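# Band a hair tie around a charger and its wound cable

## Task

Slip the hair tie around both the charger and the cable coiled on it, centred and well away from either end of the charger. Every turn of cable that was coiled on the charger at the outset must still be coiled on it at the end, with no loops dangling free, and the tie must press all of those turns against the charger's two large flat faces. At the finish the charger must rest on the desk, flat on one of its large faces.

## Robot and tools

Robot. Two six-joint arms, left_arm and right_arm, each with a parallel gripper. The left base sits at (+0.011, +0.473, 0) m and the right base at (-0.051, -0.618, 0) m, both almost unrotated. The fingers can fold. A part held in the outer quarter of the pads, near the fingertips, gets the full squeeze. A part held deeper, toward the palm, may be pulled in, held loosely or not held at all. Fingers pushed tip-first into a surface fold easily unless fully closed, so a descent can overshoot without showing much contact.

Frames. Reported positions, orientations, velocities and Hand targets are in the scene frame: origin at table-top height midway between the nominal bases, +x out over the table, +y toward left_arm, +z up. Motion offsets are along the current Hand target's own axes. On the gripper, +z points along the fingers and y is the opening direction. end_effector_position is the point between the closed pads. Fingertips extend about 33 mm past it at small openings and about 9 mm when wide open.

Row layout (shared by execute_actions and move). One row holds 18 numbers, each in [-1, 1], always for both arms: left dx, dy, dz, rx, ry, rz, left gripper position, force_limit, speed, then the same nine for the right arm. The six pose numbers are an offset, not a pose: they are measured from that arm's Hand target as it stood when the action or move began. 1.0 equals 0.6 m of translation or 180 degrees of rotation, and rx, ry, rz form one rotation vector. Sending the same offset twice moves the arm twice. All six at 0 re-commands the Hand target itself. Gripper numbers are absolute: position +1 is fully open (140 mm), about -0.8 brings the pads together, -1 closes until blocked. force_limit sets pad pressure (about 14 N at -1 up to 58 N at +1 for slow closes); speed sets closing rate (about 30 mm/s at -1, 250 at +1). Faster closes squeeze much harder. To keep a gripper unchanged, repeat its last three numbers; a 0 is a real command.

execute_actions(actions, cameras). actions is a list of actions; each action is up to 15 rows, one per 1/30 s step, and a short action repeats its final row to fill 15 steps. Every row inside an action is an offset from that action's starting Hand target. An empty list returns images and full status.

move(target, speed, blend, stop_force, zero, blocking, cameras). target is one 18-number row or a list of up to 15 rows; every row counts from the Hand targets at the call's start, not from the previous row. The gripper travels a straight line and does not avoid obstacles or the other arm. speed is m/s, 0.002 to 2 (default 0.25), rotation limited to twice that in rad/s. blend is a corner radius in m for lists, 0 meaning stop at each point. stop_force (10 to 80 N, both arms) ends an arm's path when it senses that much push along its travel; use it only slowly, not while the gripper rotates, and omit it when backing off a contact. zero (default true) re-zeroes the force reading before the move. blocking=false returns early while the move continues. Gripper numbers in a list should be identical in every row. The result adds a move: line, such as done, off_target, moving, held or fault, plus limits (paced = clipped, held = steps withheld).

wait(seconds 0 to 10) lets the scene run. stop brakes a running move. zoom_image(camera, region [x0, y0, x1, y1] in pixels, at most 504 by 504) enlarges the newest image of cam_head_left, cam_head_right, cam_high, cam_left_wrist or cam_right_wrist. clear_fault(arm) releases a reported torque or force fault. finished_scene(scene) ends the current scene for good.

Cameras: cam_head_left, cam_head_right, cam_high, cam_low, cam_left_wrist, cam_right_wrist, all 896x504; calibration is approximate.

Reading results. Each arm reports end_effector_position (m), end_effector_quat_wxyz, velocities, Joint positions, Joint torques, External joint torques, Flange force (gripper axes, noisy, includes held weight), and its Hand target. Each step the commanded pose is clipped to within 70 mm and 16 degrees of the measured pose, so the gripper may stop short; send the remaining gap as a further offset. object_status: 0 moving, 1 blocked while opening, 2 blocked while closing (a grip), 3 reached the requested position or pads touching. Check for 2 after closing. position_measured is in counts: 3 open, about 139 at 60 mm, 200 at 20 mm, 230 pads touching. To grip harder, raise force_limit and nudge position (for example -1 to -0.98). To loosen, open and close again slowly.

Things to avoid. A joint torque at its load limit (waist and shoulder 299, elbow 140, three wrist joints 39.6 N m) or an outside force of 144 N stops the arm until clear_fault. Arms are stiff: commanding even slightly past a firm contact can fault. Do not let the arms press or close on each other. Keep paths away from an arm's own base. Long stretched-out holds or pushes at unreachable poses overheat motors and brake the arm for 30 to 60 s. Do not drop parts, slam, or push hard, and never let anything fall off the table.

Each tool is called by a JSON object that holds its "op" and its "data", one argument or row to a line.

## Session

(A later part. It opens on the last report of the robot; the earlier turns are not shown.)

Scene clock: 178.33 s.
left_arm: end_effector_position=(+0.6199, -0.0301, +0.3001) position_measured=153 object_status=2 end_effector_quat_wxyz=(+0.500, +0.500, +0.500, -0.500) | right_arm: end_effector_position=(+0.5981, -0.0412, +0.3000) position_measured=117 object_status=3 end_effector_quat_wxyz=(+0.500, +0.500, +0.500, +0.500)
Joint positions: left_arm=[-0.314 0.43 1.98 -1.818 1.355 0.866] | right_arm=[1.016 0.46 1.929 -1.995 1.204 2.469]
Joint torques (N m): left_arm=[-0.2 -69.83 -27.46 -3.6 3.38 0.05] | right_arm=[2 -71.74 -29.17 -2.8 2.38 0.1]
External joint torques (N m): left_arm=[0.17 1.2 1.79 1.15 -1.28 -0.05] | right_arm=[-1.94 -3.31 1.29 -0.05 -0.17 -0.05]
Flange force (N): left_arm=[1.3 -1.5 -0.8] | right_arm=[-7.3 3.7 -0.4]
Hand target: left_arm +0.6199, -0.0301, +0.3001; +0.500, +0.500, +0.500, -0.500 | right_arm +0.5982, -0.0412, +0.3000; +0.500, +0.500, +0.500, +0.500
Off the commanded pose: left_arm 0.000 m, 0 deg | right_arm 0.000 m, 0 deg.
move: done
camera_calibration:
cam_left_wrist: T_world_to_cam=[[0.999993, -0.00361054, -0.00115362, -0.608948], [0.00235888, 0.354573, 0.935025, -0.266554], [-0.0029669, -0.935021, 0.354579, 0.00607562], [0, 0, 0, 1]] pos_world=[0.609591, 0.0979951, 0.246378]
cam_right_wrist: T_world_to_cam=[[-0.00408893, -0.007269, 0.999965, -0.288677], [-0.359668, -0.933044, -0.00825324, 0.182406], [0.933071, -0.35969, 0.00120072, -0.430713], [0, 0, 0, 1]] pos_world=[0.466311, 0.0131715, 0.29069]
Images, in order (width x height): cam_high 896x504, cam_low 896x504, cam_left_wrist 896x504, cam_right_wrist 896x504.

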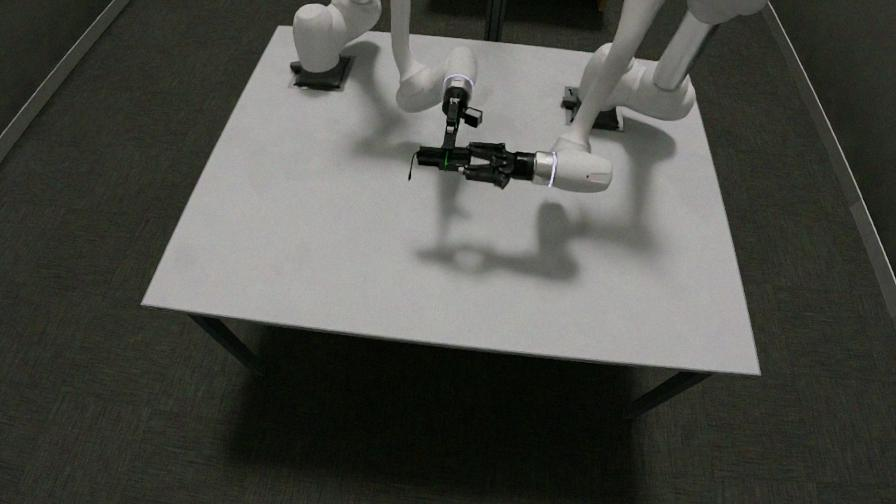

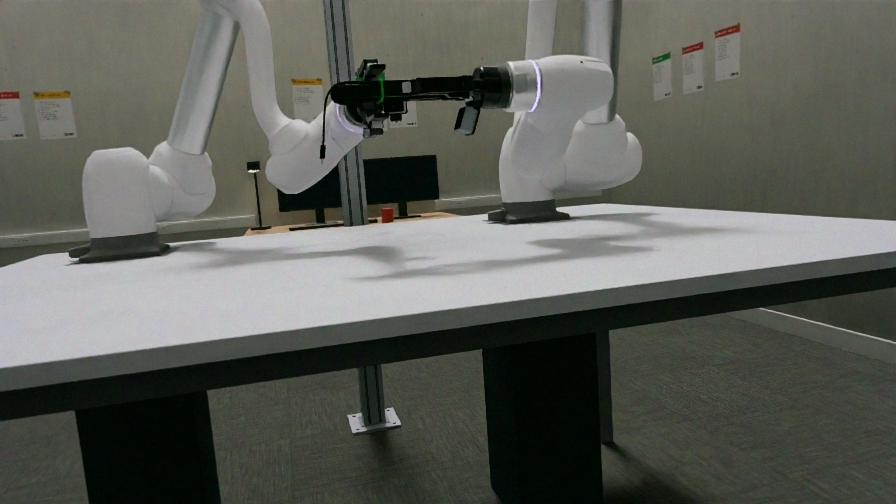

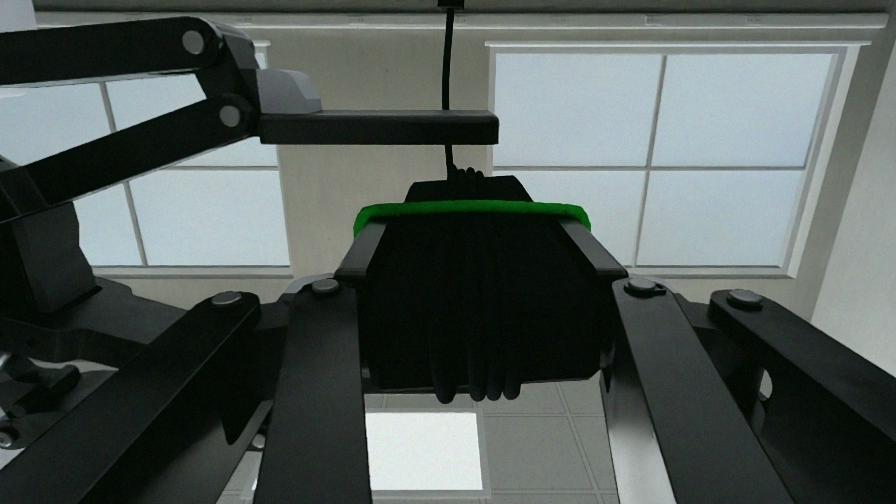

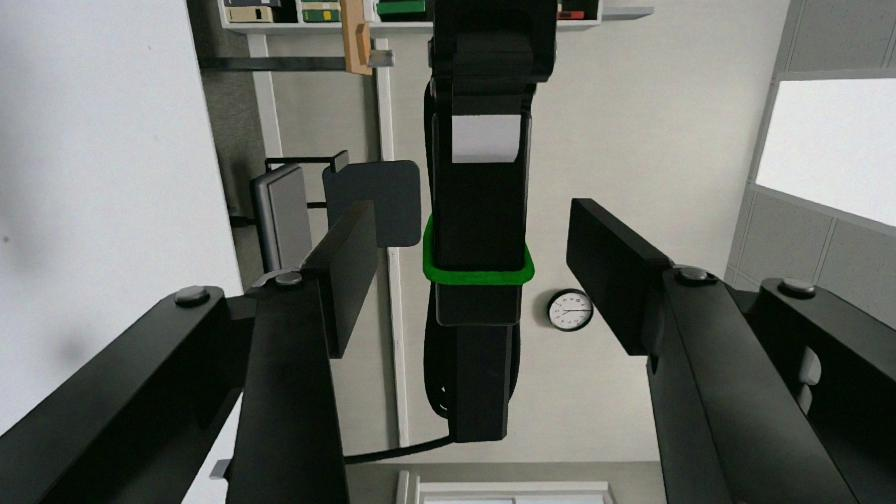

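{"op": "move", "data": {
  "target": [0,0,0,0,0,0,-1,-1,-1,0,0,0,0,0,0,-1,-0.1,-1],
  "speed": 0.05,
  "cameras": ["cam_right_wrist","cam_low","cam_left_wrist"]
}}

{"op": "wait", "data": {
  "seconds": 0.7,
  "cameras": ["cam_right_wrist","cam_low","cam_left_wrist","cam_high"]
}}

{"op": "zoom_image", "data": {
  "camera": "cam_right_wrist",
  "region": [300, 50, 640, 390]
}}

{"op": "zoom_image", "data": {
  "camera": "cam_low",
  "region": [310, 40, 470, 150]
}}

Scene clock: 180.40 s.
left_arm: end_effector_position=(+0.6199, -0.0301, +0.3000) position_measured=153 object_status=2 end_effector_quat_wxyz=(+0.500, +0.500, +0.500, -0.500) | right_arm: end_effector_position=(+0.5982, -0.0412, +0.3000) position_measured=180 object_status=2 end_effector_quat_wxyz=(+0.500, +0.500, +0.500, +0.500)
Joint positions: left_arm=[-0.314 0.43 1.98 -1.818 1.355 0.866] | right_arm=[1.016 0.46 1.929 -1.996 1.203 2.469]
Joint torques (N m): left_arm=[-0.24 -71.09 -27.45 -3.72 3.7 -0.2] | right_arm=[1.53 -70.37 -28.14 -2.66 2.29 0.13]
External joint torques (N m): left_arm=[0.3 2.35 1.72 1.26 -1.6 0.2] | right_arm=[-1.48 -4.38 0.28 -0.2 -0.08 -0.09]
Flange force (N): left_arm=[3.0 -0.2 -0.4] | right_arm=[-6.3 5.5 -0.6]
Hand target: left_arm +0.6199, -0.0301, +0.3001; +0.500, +0.500, +0.500, -0.500 | right_arm +0.5982, -0.0412, +0.3000; +0.500, +0.500, +0.500, +0.500
Off the commanded pose: left_arm 0.000 m, 0 deg | right_arm 0.000 m, 0 deg.
move: done
camera_calibration:
cam_left_wrist: T_world_to_cam=[[0.999993, -0.00361054, -0.00115362, -0.608948], [0.00235888, 0.354573, 0.935025, -0.266554], [-0.0029669, -0.935021, 0.354579, 0.00607562], [0, 0, 0, 1]] pos_world=[0.609591, 0.0979951, 0.246378]
cam_right_wrist: T_world_to_cam=[[-0.00405355, -0.00717548, 0.999966, -0.288695], [-0.359669, -0.933044, -0.00815326, 0.182413], [0.933071, -0.35969, 0.00120135, -0.430806], [0, 0, 0, 1]] pos_world=[0.466411, 0.0131715, 0.29069]
Images, in order (width x height): cam_low 896x504, cam_left_wrist 896x504, cam_right_wrist 896x504.

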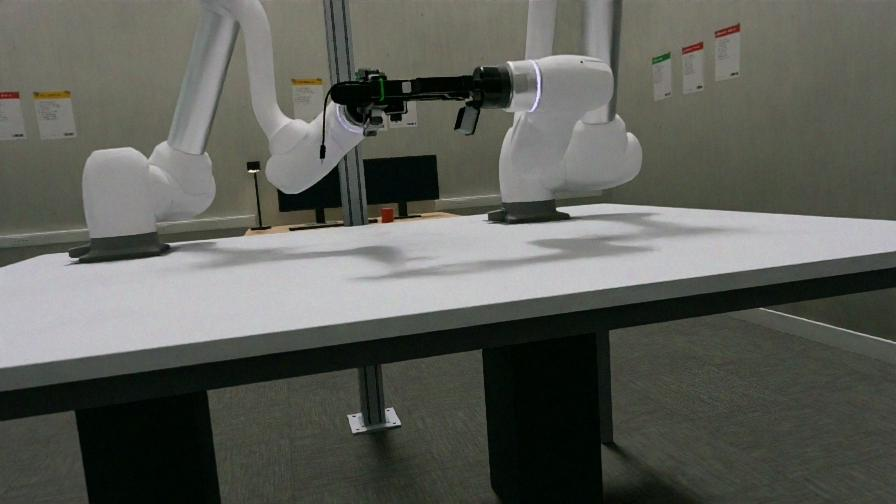

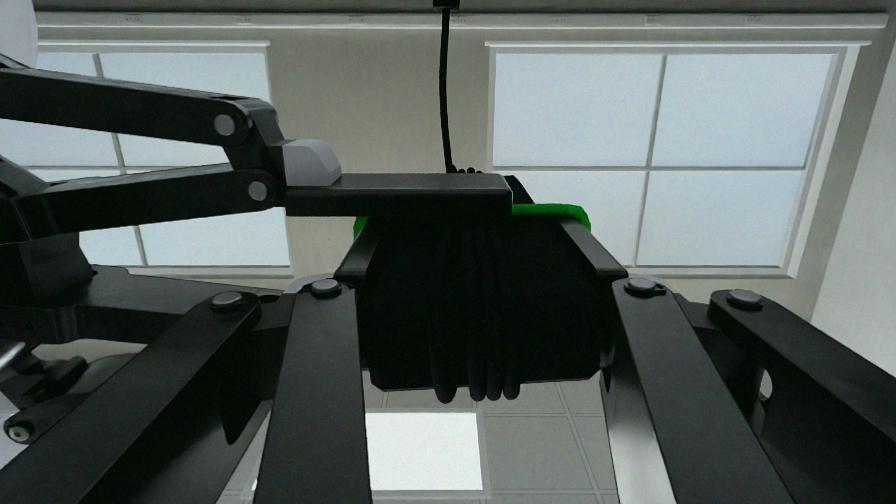

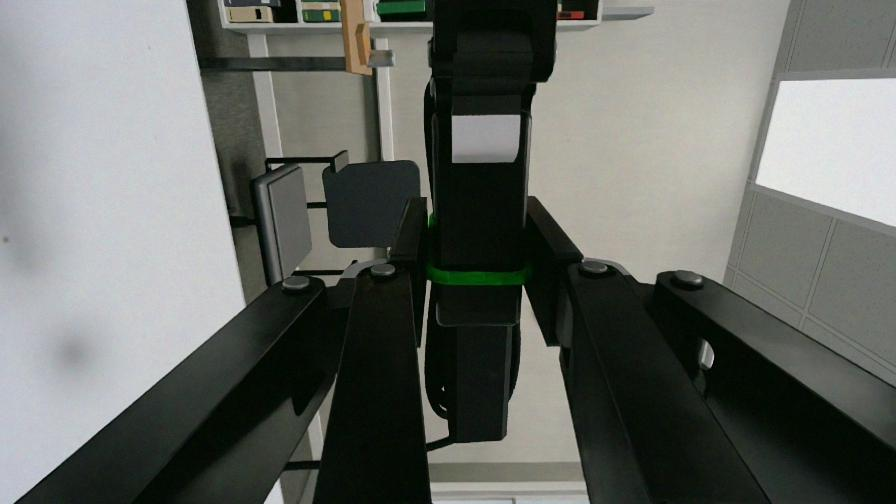

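Scene clock: 181.10 s.
left_arm: end_effector_position=(+0.6199, -0.0301, +0.3000) position_measured=153 object_status=2 end_effector_quat_wxyz=(+0.500, +0.500, +0.500, -0.500) | right_arm: end_effector_position=(+0.5982, -0.0412, +0.3000) position_measured=180 object_status=2 end_effector_quat_wxyz=(+0.500, +0.500, +0.500, +0.500)
Joint positions: left_arm=[-0.314 0.43 1.98 -1.818 1.355 0.866] | right_arm=[1.016 0.46 1.929 -1.996 1.203 2.469]
Joint torques (N m): left_arm=[-1.16 -71.1 -27.92 -3.65 3.74 -0.06] | right_arm=[1.81 -70.51 -28.05 -2.66 2.27 0.14]
External joint torques (N m): left_arm=[1.19 2.52 2.25 1.2 -1.64 0.07] | right_arm=[-1.81 -4.06 0.28 -0.2 -0.06 -0.1]
Flange force (N): left_arm=[3.3 -0.5 -1.9] | right_arm=[-6.2 5.1 0.0]
Hand target: left_arm +0.6199, -0.0301, +0.3001; +0.500, +0.500, +0.500, -0.500 | right_arm +0.5982, -0.0412, +0.3000; +0.500, +0.500, +0.500, +0.500
Tool commands: left_gripper/position=-1.0 left_gripper/force_limit=-1.0 left_gripper/speed=-1.0 right_gripper/position=-1.0 right_gripper/force_limit=-0.1 right_gripper/speed=-1.0
Off the commanded pose: left_arm 0.000 m, 0 deg | right_arm 0.000 m, 0 deg.
wait: 0.70 s; at rest by 0.17 s
camera_calibration:
cam_left_wrist: T_world_to_cam=[[0.999993, -0.00361054, -0.00115362, -0.608948], [0.00235888, 0.354573, 0.935025, -0.266554], [-0.0029669, -0.935021, 0.354579, 0.00607562], [0, 0, 0, 1]] pos_world=[0.609591, 0.0979951, 0.246378]
cam_right_wrist: T_world_to_cam=[[-0.00405355, -0.00717548, 0.999966, -0.288695], [-0.359669, -0.933044, -0.00815326, 0.182413], [0.933071, -0.35969, 0.00120135, -0.430806], [0, 0, 0, 1]] pos_world=[0.466411, 0.0131715, 0.29069]
Images, in order (width x height): cam_high 896x504, cam_low 896x504, cam_left_wrist 896x504, cam_right_wrist 896x504.

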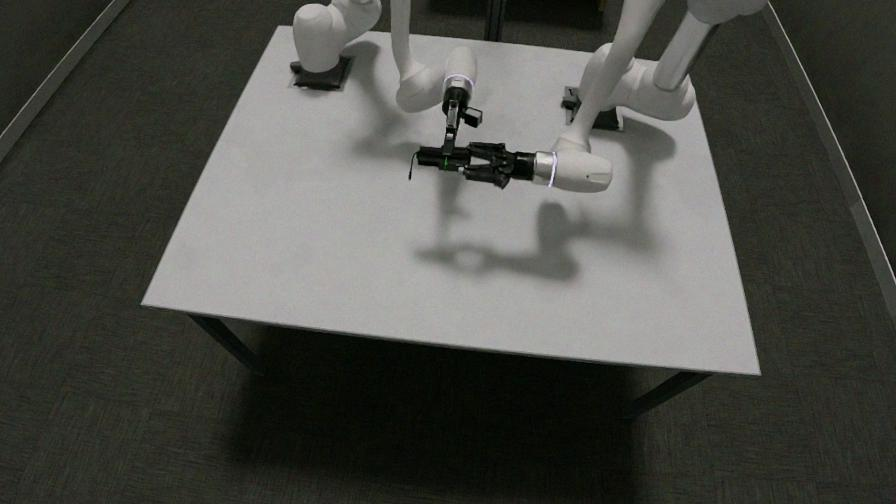

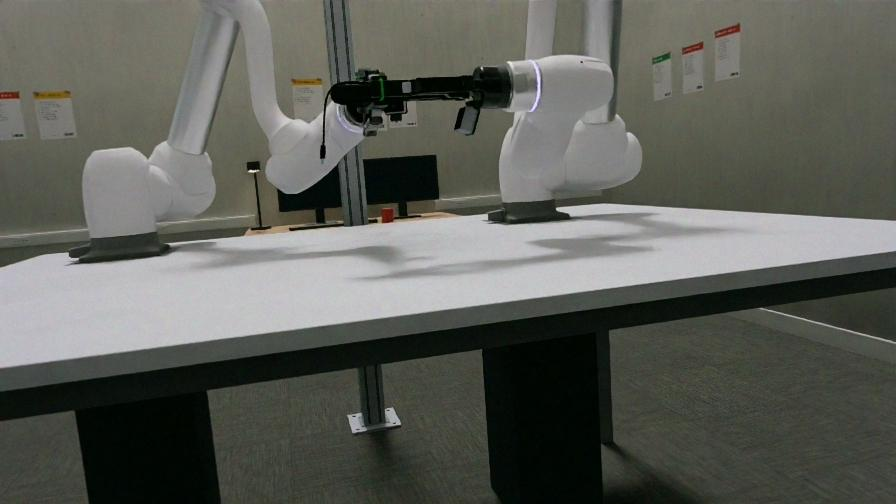

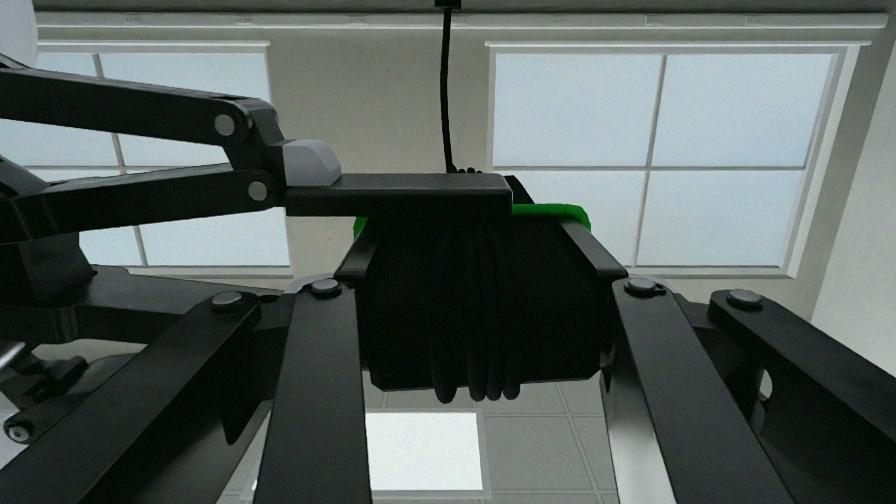

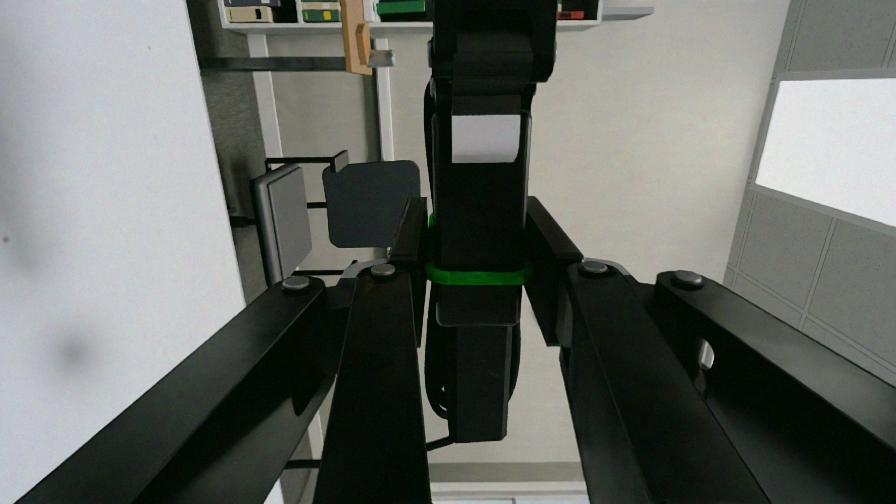

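Scaled by 1.482 from the camera's 896x504 image, which has a finer 1280x720 frame.

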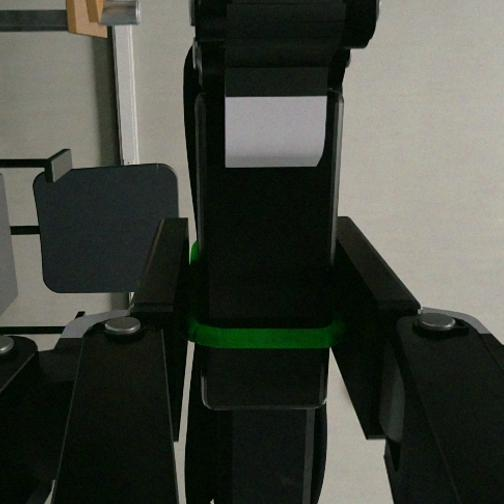

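Scaled by 3.150 from the camera's 896x504 image, which has a finer 1280x720 frame.

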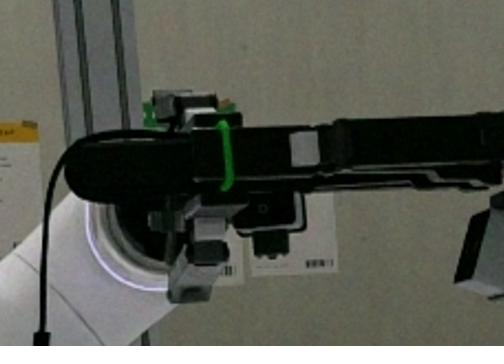

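{"op": "move", "data": {
  "target": [
    [0,0,0,0,0,0,-0.12,-1,-1,0,0,0,0,0,0,-1,-0.1,-1],
    [0,0,-0.05,0,0,0,-0.12,-1,-1,0,0,0,0,0,0,-1,-0.1,-1]
  ],
  "speed": 0.04,
  "cameras": ["cam_right_wrist","cam_low","cam_left_wrist","cam_high"]
}}

{"op": "zoom_image", "data": {
  "camera": "cam_right_wrist",
  "region": [300, 50, 640, 390]
}}

{"op": "zoom_image", "data": {
  "camera": "cam_low",
  "region": [310, 40, 470, 150]
}}

{"op": "zoom_image", "data": {
  "camera": "cam_high",
  "region": [380, 100, 540, 200]
}}

Scene clock: 183.70 s.
left_arm: end_effector_position=(+0.6199, -0.0001, +0.3001) position_measured=151 object_status=1 end_effector_quat_wxyz=(+0.500, +0.500, +0.500, -0.500) | right_arm: end_effector_position=(+0.5982, -0.0412, +0.2999) position_measured=187 object_status=0 end_effector_quat_wxyz=(+0.500, +0.500, +0.500, +0.500)
Joint positions: left_arm=[-0.269 0.422 1.994 -1.784 1.386 0.865] | right_arm=[1.016 0.46 1.929 -1.996 1.203 2.469]
Joint torques (N m): left_arm=[-0.41 -66.92 -25.1 -2.56 2.69 -0.12] | right_arm=[0.78 -73.69 -30.34 -3.21 3.58 0.19]
External joint torques (N m): left_arm=[0.45 -0.58 -0.29 0.2 -0.59 0.12] | right_arm=[-0.62 -1.16 2.43 0.34 -1.36 -0.14]
Flange force (N): left_arm=[-1.0 0.0 -0.3] | right_arm=[-5.8 1.8 -1.2]
Hand target: left_arm +0.6199, -0.0001, +0.3000; +0.500, +0.500, +0.500, -0.500 | right_arm +0.5982, -0.0412, +0.3000; +0.500, +0.500, +0.500, +0.500
Off the commanded pose: left_arm 0.000 m, 0 deg | right_arm 0.000 m, 0 deg.
move: done
camera_calibration:
cam_left_wrist: T_world_to_cam=[[0.999993, -0.00370476, -0.0011193, -0.608836], [0.00236049, 0.354661, 0.934992, -0.277195], [-0.00306695, -0.934988, 0.354667, 0.0341614], [0, 0, 0, 1]] pos_world=[0.60959, 0.127995, 0.246378]
cam_right_wrist: T_world_to_cam=[[-0.00405355, -0.00717548, 0.999966, -0.288695], [-0.359669, -0.933044, -0.00815326, 0.182413], [0.933071, -0.35969, 0.00120135, -0.430806], [0, 0, 0, 1]] pos_world=[0.466411, 0.0131715, 0.29069]
Images, in order (width x height): cam_high 896x504, cam_low 896x504, cam_left_wrist 896x504, cam_right_wrist 896x504.

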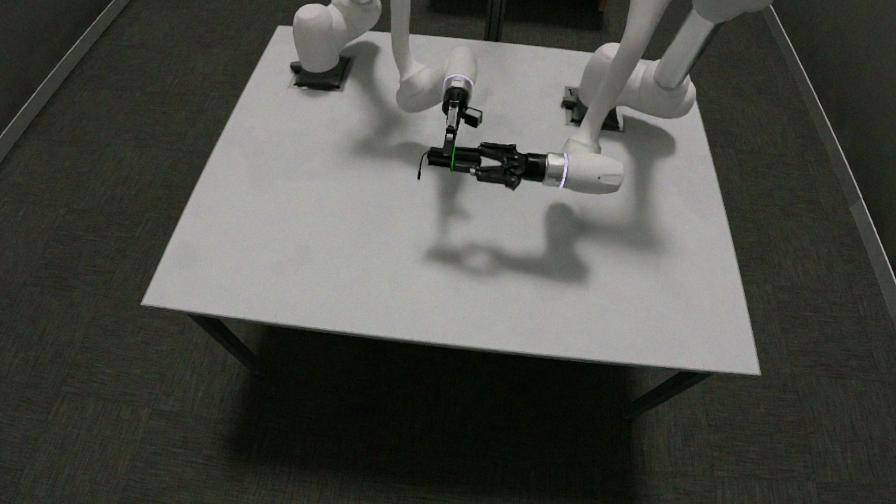

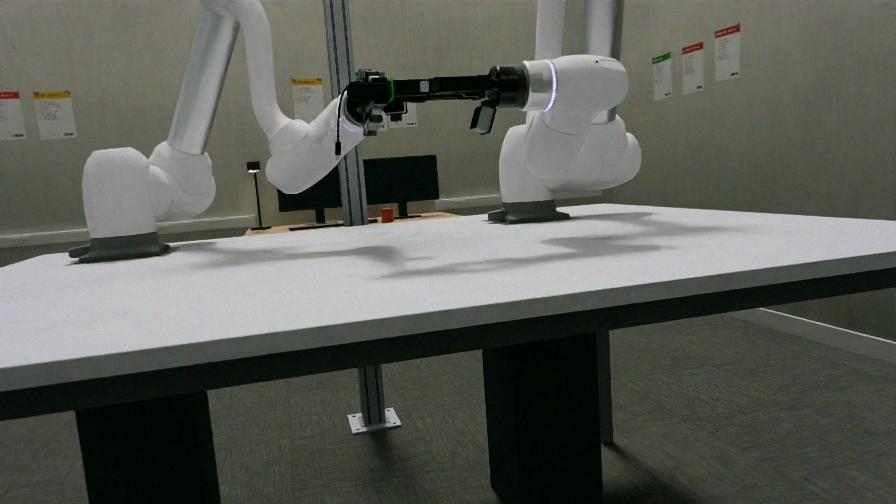

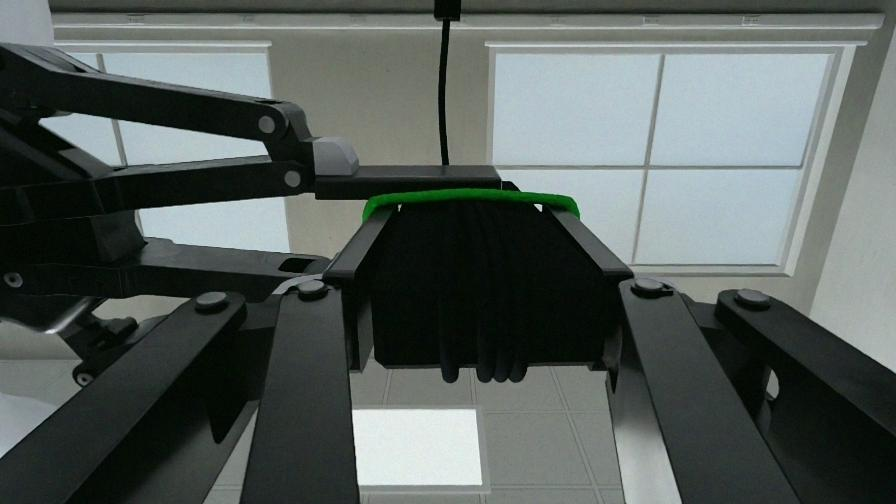

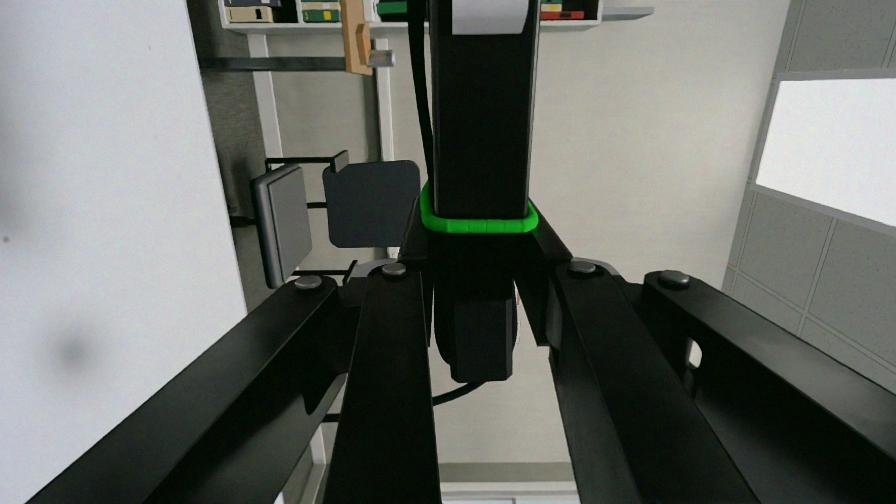

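Scaled by 1.482 from the camera's 896x504 image, which has a finer 1280x720 frame.

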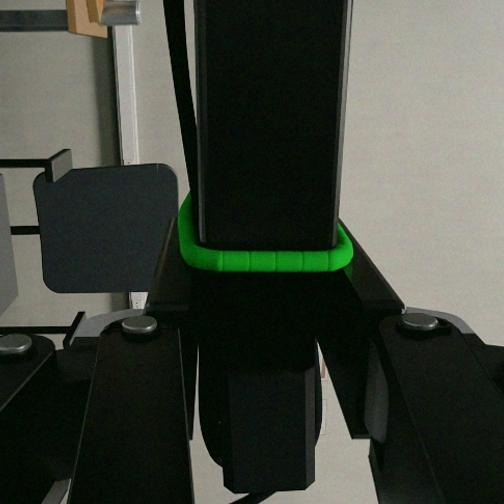

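Scaled by 3.150 from the camera's 896x504 image, which has a finer 1280x720 frame.

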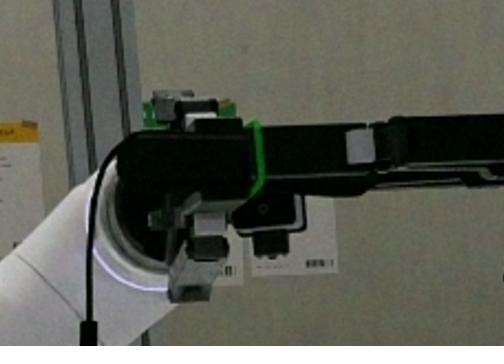

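Scaled by 3.150 from the camera's 896x504 image, which has a finer 1280x720 frame.

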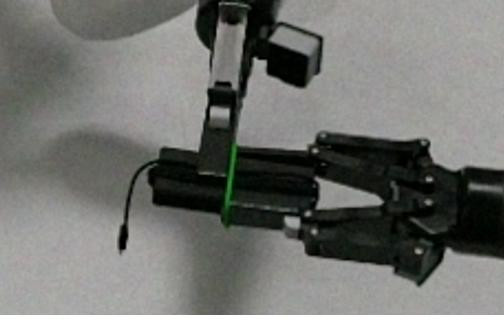

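{"op": "move", "data": {
  "target": [0,0,0,0,0,0,-1,-1,-1,0,0,0,0,0,0,-1,-0.1,-1],
  "speed": 0.04
}}

{"op": "wait", "data": {
  "seconds": 0.8,
  "cameras": ["cam_left_wrist","cam_low","cam_high"]
}}

{"op": "zoom_image", "data": {
  "camera": "cam_high",
  "region": [380, 100, 540, 200]
}}

{"op": "zoom_image", "data": {
  "camera": "cam_left_wrist",
  "region": [300, 100, 660, 420]
}}

Scene clock: 192.10 s.
left_arm: end_effector_position=(+0.6199, -0.0001, +0.3000) position_measured=153 object_status=2 end_effector_quat_wxyz=(+0.500, +0.500, +0.500, -0.500) | right_arm: end_effector_position=(+0.5982, -0.0413, +0.3000) position_measured=187 object_status=2 end_effector_quat_wxyz=(+0.501, +0.500, +0.500, +0.500)
Joint positions: left_arm=[-0.269 0.422 1.994 -1.784 1.386 0.865] | right_arm=[1.016 0.46 1.929 -1.995 1.204 2.469]
Joint torques (N m): left_arm=[-9.42 -66.03 -26.26 -2.39 2.61 -0.24] | right_arm=[9.42 -72.47 -35.61 -6.91 0.87 0.22]
External joint torques (N m): left_arm=[9.39 -1.45 0.94 0.03 -0.51 0.24] | right_arm=[-9.41 -2.32 7.7 4.03 1.34 -0.17]
Flange force (N): left_arm=[-1.3 0.5 -14.7] | right_arm=[-19.4 1.2 -1.7]
Hand target: left_arm +0.6199, -0.0001, +0.3000; +0.500, +0.500, +0.500, -0.500 | right_arm +0.5982, -0.0412, +0.3000; +0.500, +0.500, +0.500, +0.500
Off the commanded pose: left_arm 0.000 m, 0 deg | right_arm 0.000 m, 0 deg.
move: done

Scene clock: 192.90 s.
left_arm: end_effector_position=(+0.6199, -0.0001, +0.3000) position_measured=153 object_status=2 end_effector_quat_wxyz=(+0.500, +0.500, +0.500, -0.500) | right_arm: end_effector_position=(+0.5982, -0.0412, +0.3000) position_measured=187 object_status=2 end_effector_quat_wxyz=(+0.500, +0.500, +0.500, +0.500)
Joint positions: left_arm=[-0.269 0.422 1.994 -1.784 1.386 0.865] | right_arm=[1.016 0.46 1.929 -1.996 1.203 2.469]
Joint torques (N m): left_arm=[-9.67 -66.37 -26.9 -2.7 2.9 -0.21] | right_arm=[9.96 -71.59 -35.5 -6.99 0.49 0.23]
External joint torques (N m): left_arm=[9.64 -0.88 1.62 0.35 -0.81 0.21] | right_arm=[-10.01 -3.12 7.66 4.12 1.72 -0.18]
Flange force (N): left_arm=[-0.5 0.0 -15.3] | right_arm=[-20.5 2.0 -1.8]
Hand target: left_arm +0.6199, -0.0001, +0.3000; +0.500, +0.500, +0.500, -0.500 | right_arm +0.5982, -0.0412, +0.3000; +0.500, +0.500, +0.500, +0.500
Tool commands: left_gripper/position=-1.0 left_gripper/force_limit=-1.0 left_gripper/speed=-1.0 right_gripper/position=-1.0 right_gripper/force_limit=-0.1 right_gripper/speed=-1.0
Off the commanded pose: left_arm 0.000 m, 0 deg | right_arm 0.000 m, 0 deg.
wait: 0.80 s; at rest by 0.17 s
camera_calibration:
cam_left_wrist: T_world_to_cam=[[0.999993, -0.00361054, -0.00115362, -0.60884], [0.00235888, 0.354573, 0.935025, -0.277191], [-0.0029669, -0.935021, 0.354579, 0.0341263], [0, 0, 0, 1]] pos_world=[0.609591, 0.127995, 0.246378]
Images, in order (width x height): cam_high 896x504, cam_low 896x504, cam_left_wrist 896x504.

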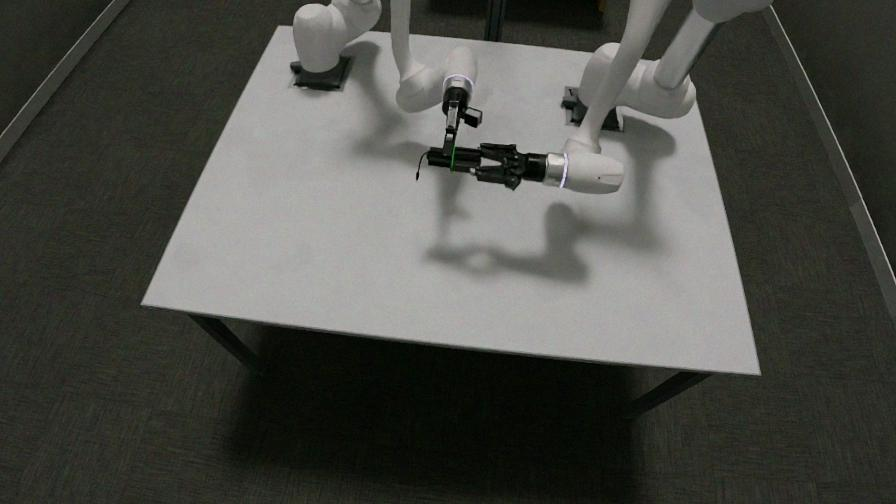

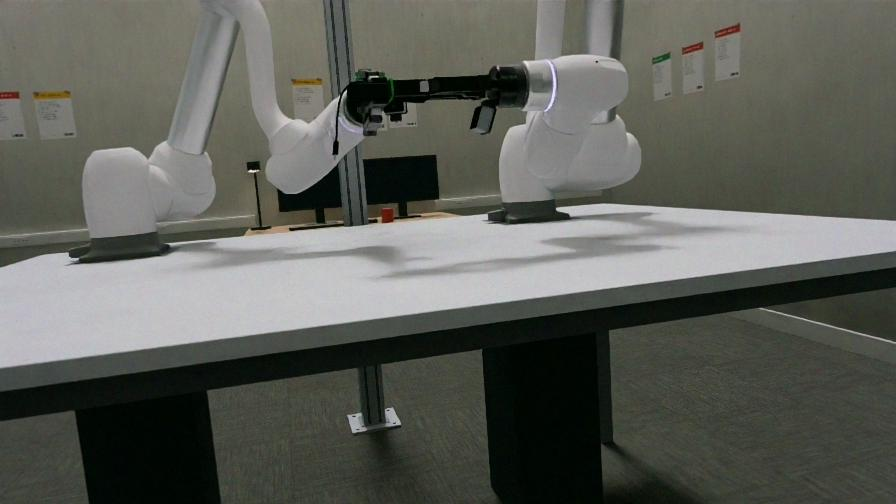

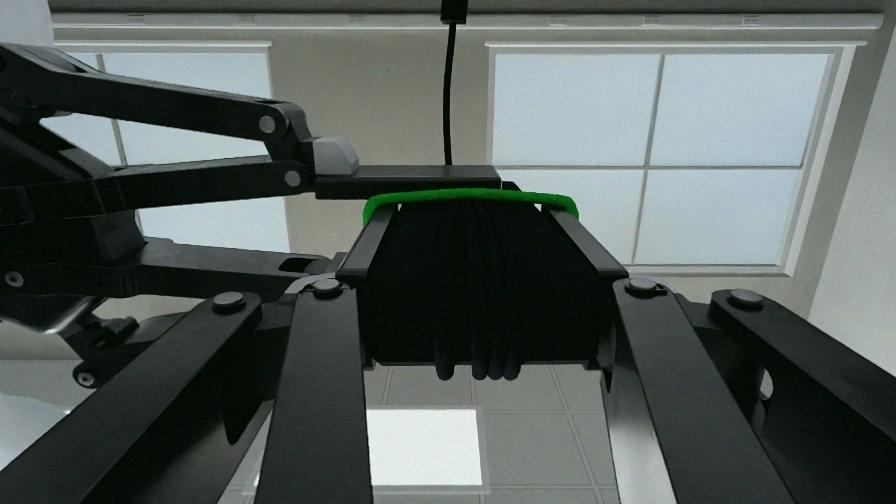

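Scaled by 3.150 from the camera's 896x504 image, which has a finer 1280x720 frame.

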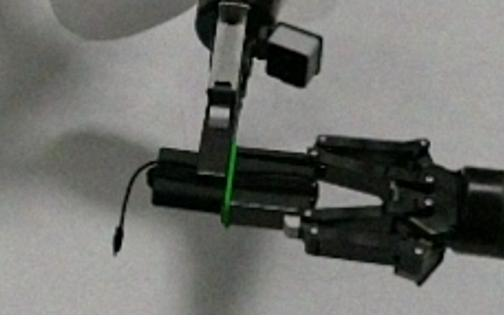

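Scaled by 1.400 from the camera's 896x504 image, which has a finer 1280x720 frame.

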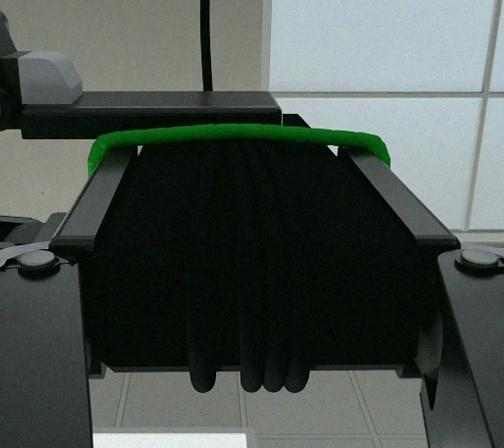

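{"op": "move", "data": {
  "target": [
    [0,0,0,0,0,0,-1,-1,-1,0,0,0,0,0,0,-0.05,1,-0.5],
    [0,0,0,0,0,0,-1,-1,-1,0.0522,0,0.0167,0,0,0,-0.05,1,-0.5]
  ],
  "speed": 0.06,
  "cameras": ["cam_right_wrist","cam_low","cam_left_wrist","cam_high"]
}}

{"op": "zoom_image", "data": {
  "camera": "cam_right_wrist",
  "region": [300, 50, 640, 390]
}}

{"op": "zoom_image", "data": {
  "camera": "cam_high",
  "region": [380, 100, 540, 200]
}}

{"op": "zoom_image", "data": {
  "camera": "cam_low",
  "region": [310, 40, 470, 150]
}}

Scene clock: 195.37 s.
left_arm: end_effector_position=(+0.6199, -0.0001, +0.3000) position_measured=153 object_status=2 end_effector_quat_wxyz=(+0.500, +0.500, +0.500, -0.500) | right_arm: end_effector_position=(+0.6082, -0.0099, +0.2999) position_measured=135 object_status=3 end_effector_quat_wxyz=(+0.500, +0.500, +0.500, +0.500)
Joint positions: left_arm=[-0.269 0.422 1.994 -1.784 1.386 0.865] | right_arm=[1.027 0.498 1.863 -1.976 1.199 2.438]
Joint torques (N m): left_arm=[-1.38 -69.34 -27.19 -3.44 3.39 -0.05] | right_arm=[1.75 -75.31 -29.56 -2.81 2.43 0.12]
External joint torques (N m): left_arm=[1.42 2.22 1.97 1.1 -1.3 0.05] | right_arm=[-1.96 -3.91 0.92 -0.08 -0.27 -0.07]
Flange force (N): left_arm=[3.1 -0.3 -2.4] | right_arm=[-7.3 4.5 -0.3]
Hand target: left_arm +0.6199, -0.0001, +0.3000; +0.500, +0.500, +0.500, -0.500 | right_arm +0.6082, -0.0099, +0.2999; +0.500, +0.500, +0.500, +0.500
Off the commanded pose: left_arm 0.000 m, 0 deg | right_arm 0.000 m, 0 deg.
move: done
camera_calibration:
cam_left_wrist: T_world_to_cam=[[0.999993, -0.00361054, -0.00115362, -0.60884], [0.00235888, 0.354573, 0.935025, -0.277191], [-0.0029669, -0.935021, 0.354579, 0.0341263], [0, 0, 0, 1]] pos_world=[0.609591, 0.127995, 0.246378]
cam_right_wrist: T_world_to_cam=[[-0.00405355, -0.00717548, 0.999966, -0.288429], [-0.359669, -0.933044, -0.00815326, 0.215214], [0.933071, -0.35969, 0.00120135, -0.428878], [0, 0, 0, 1]] pos_world=[0.476411, 0.0444715, 0.29069]
Images, in order (width x height): cam_high 896x504, cam_low 896x504, cam_left_wrist 896x504, cam_right_wrist 896x504.

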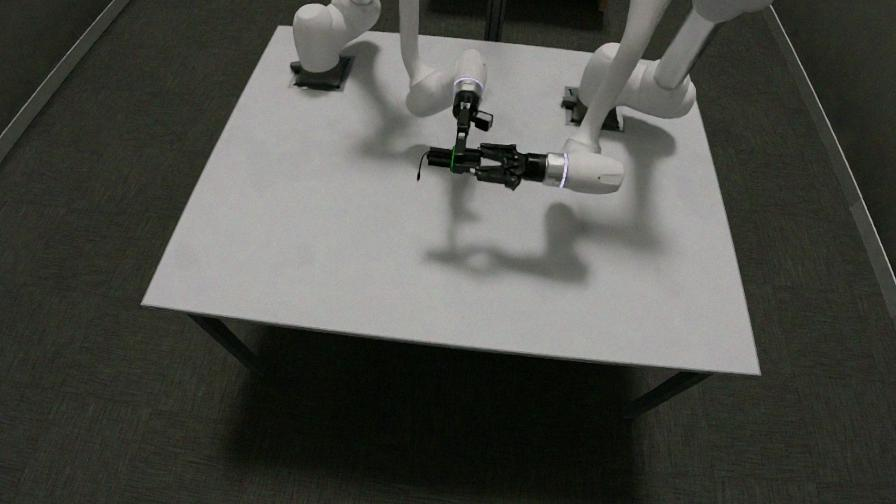

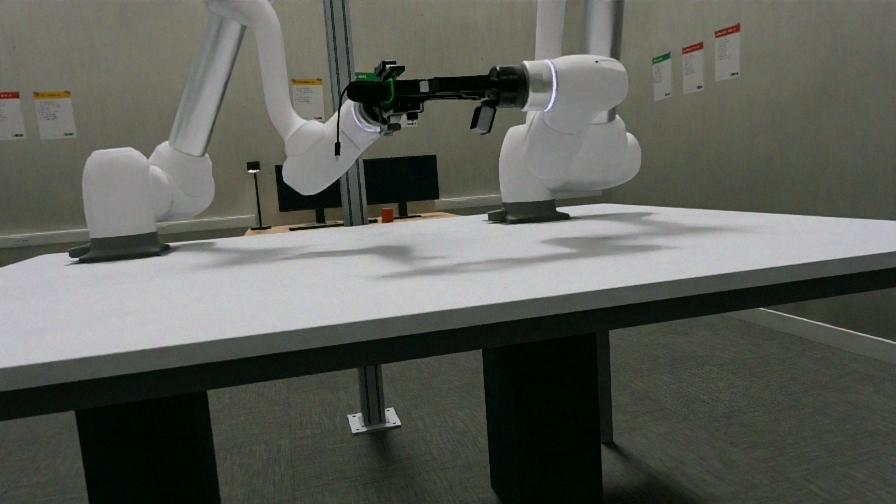

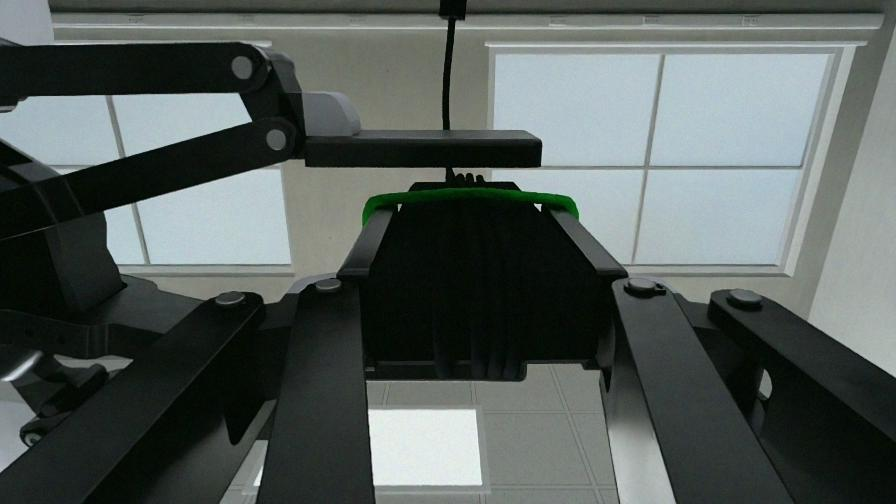

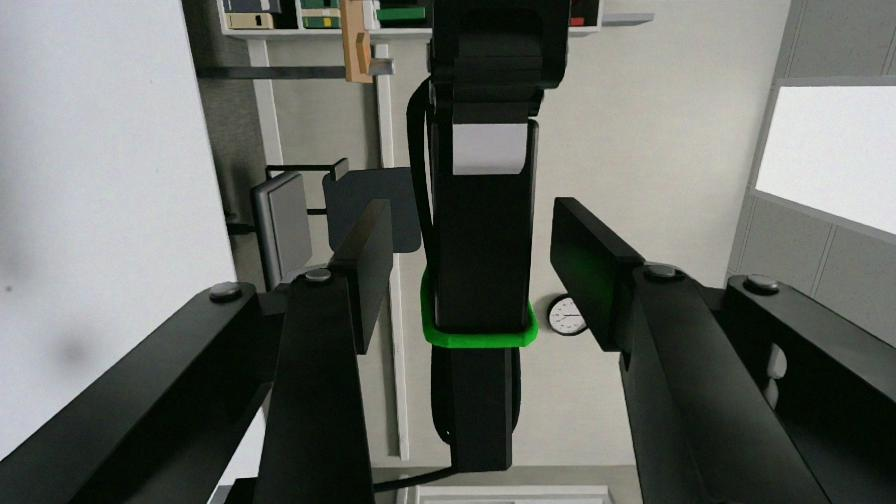

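Scaled by 1.482 from the camera's 896x504 image, which has a finer 1280x720 frame.

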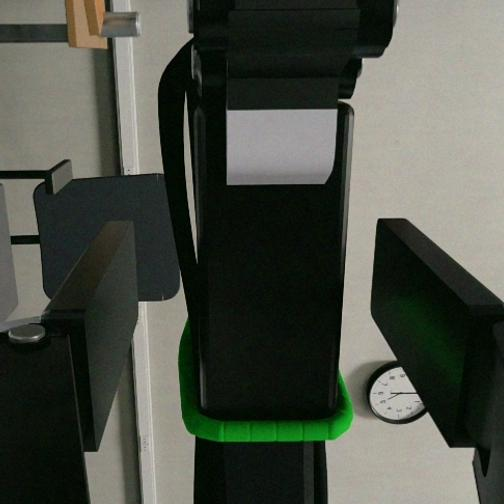

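Scaled by 3.150 from the camera's 896x504 image, which has a finer 1280x720 frame.

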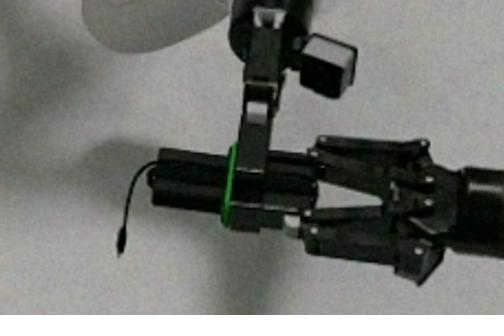

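Scaled by 3.150 from the camera's 896x504 image, which has a finer 1280x720 frame.

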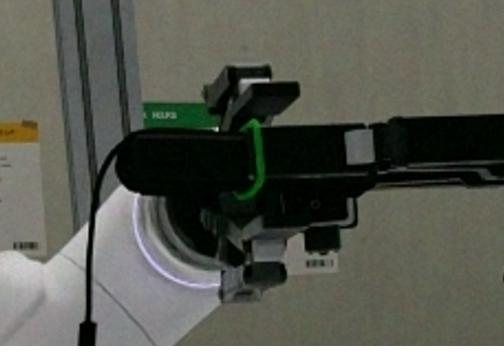

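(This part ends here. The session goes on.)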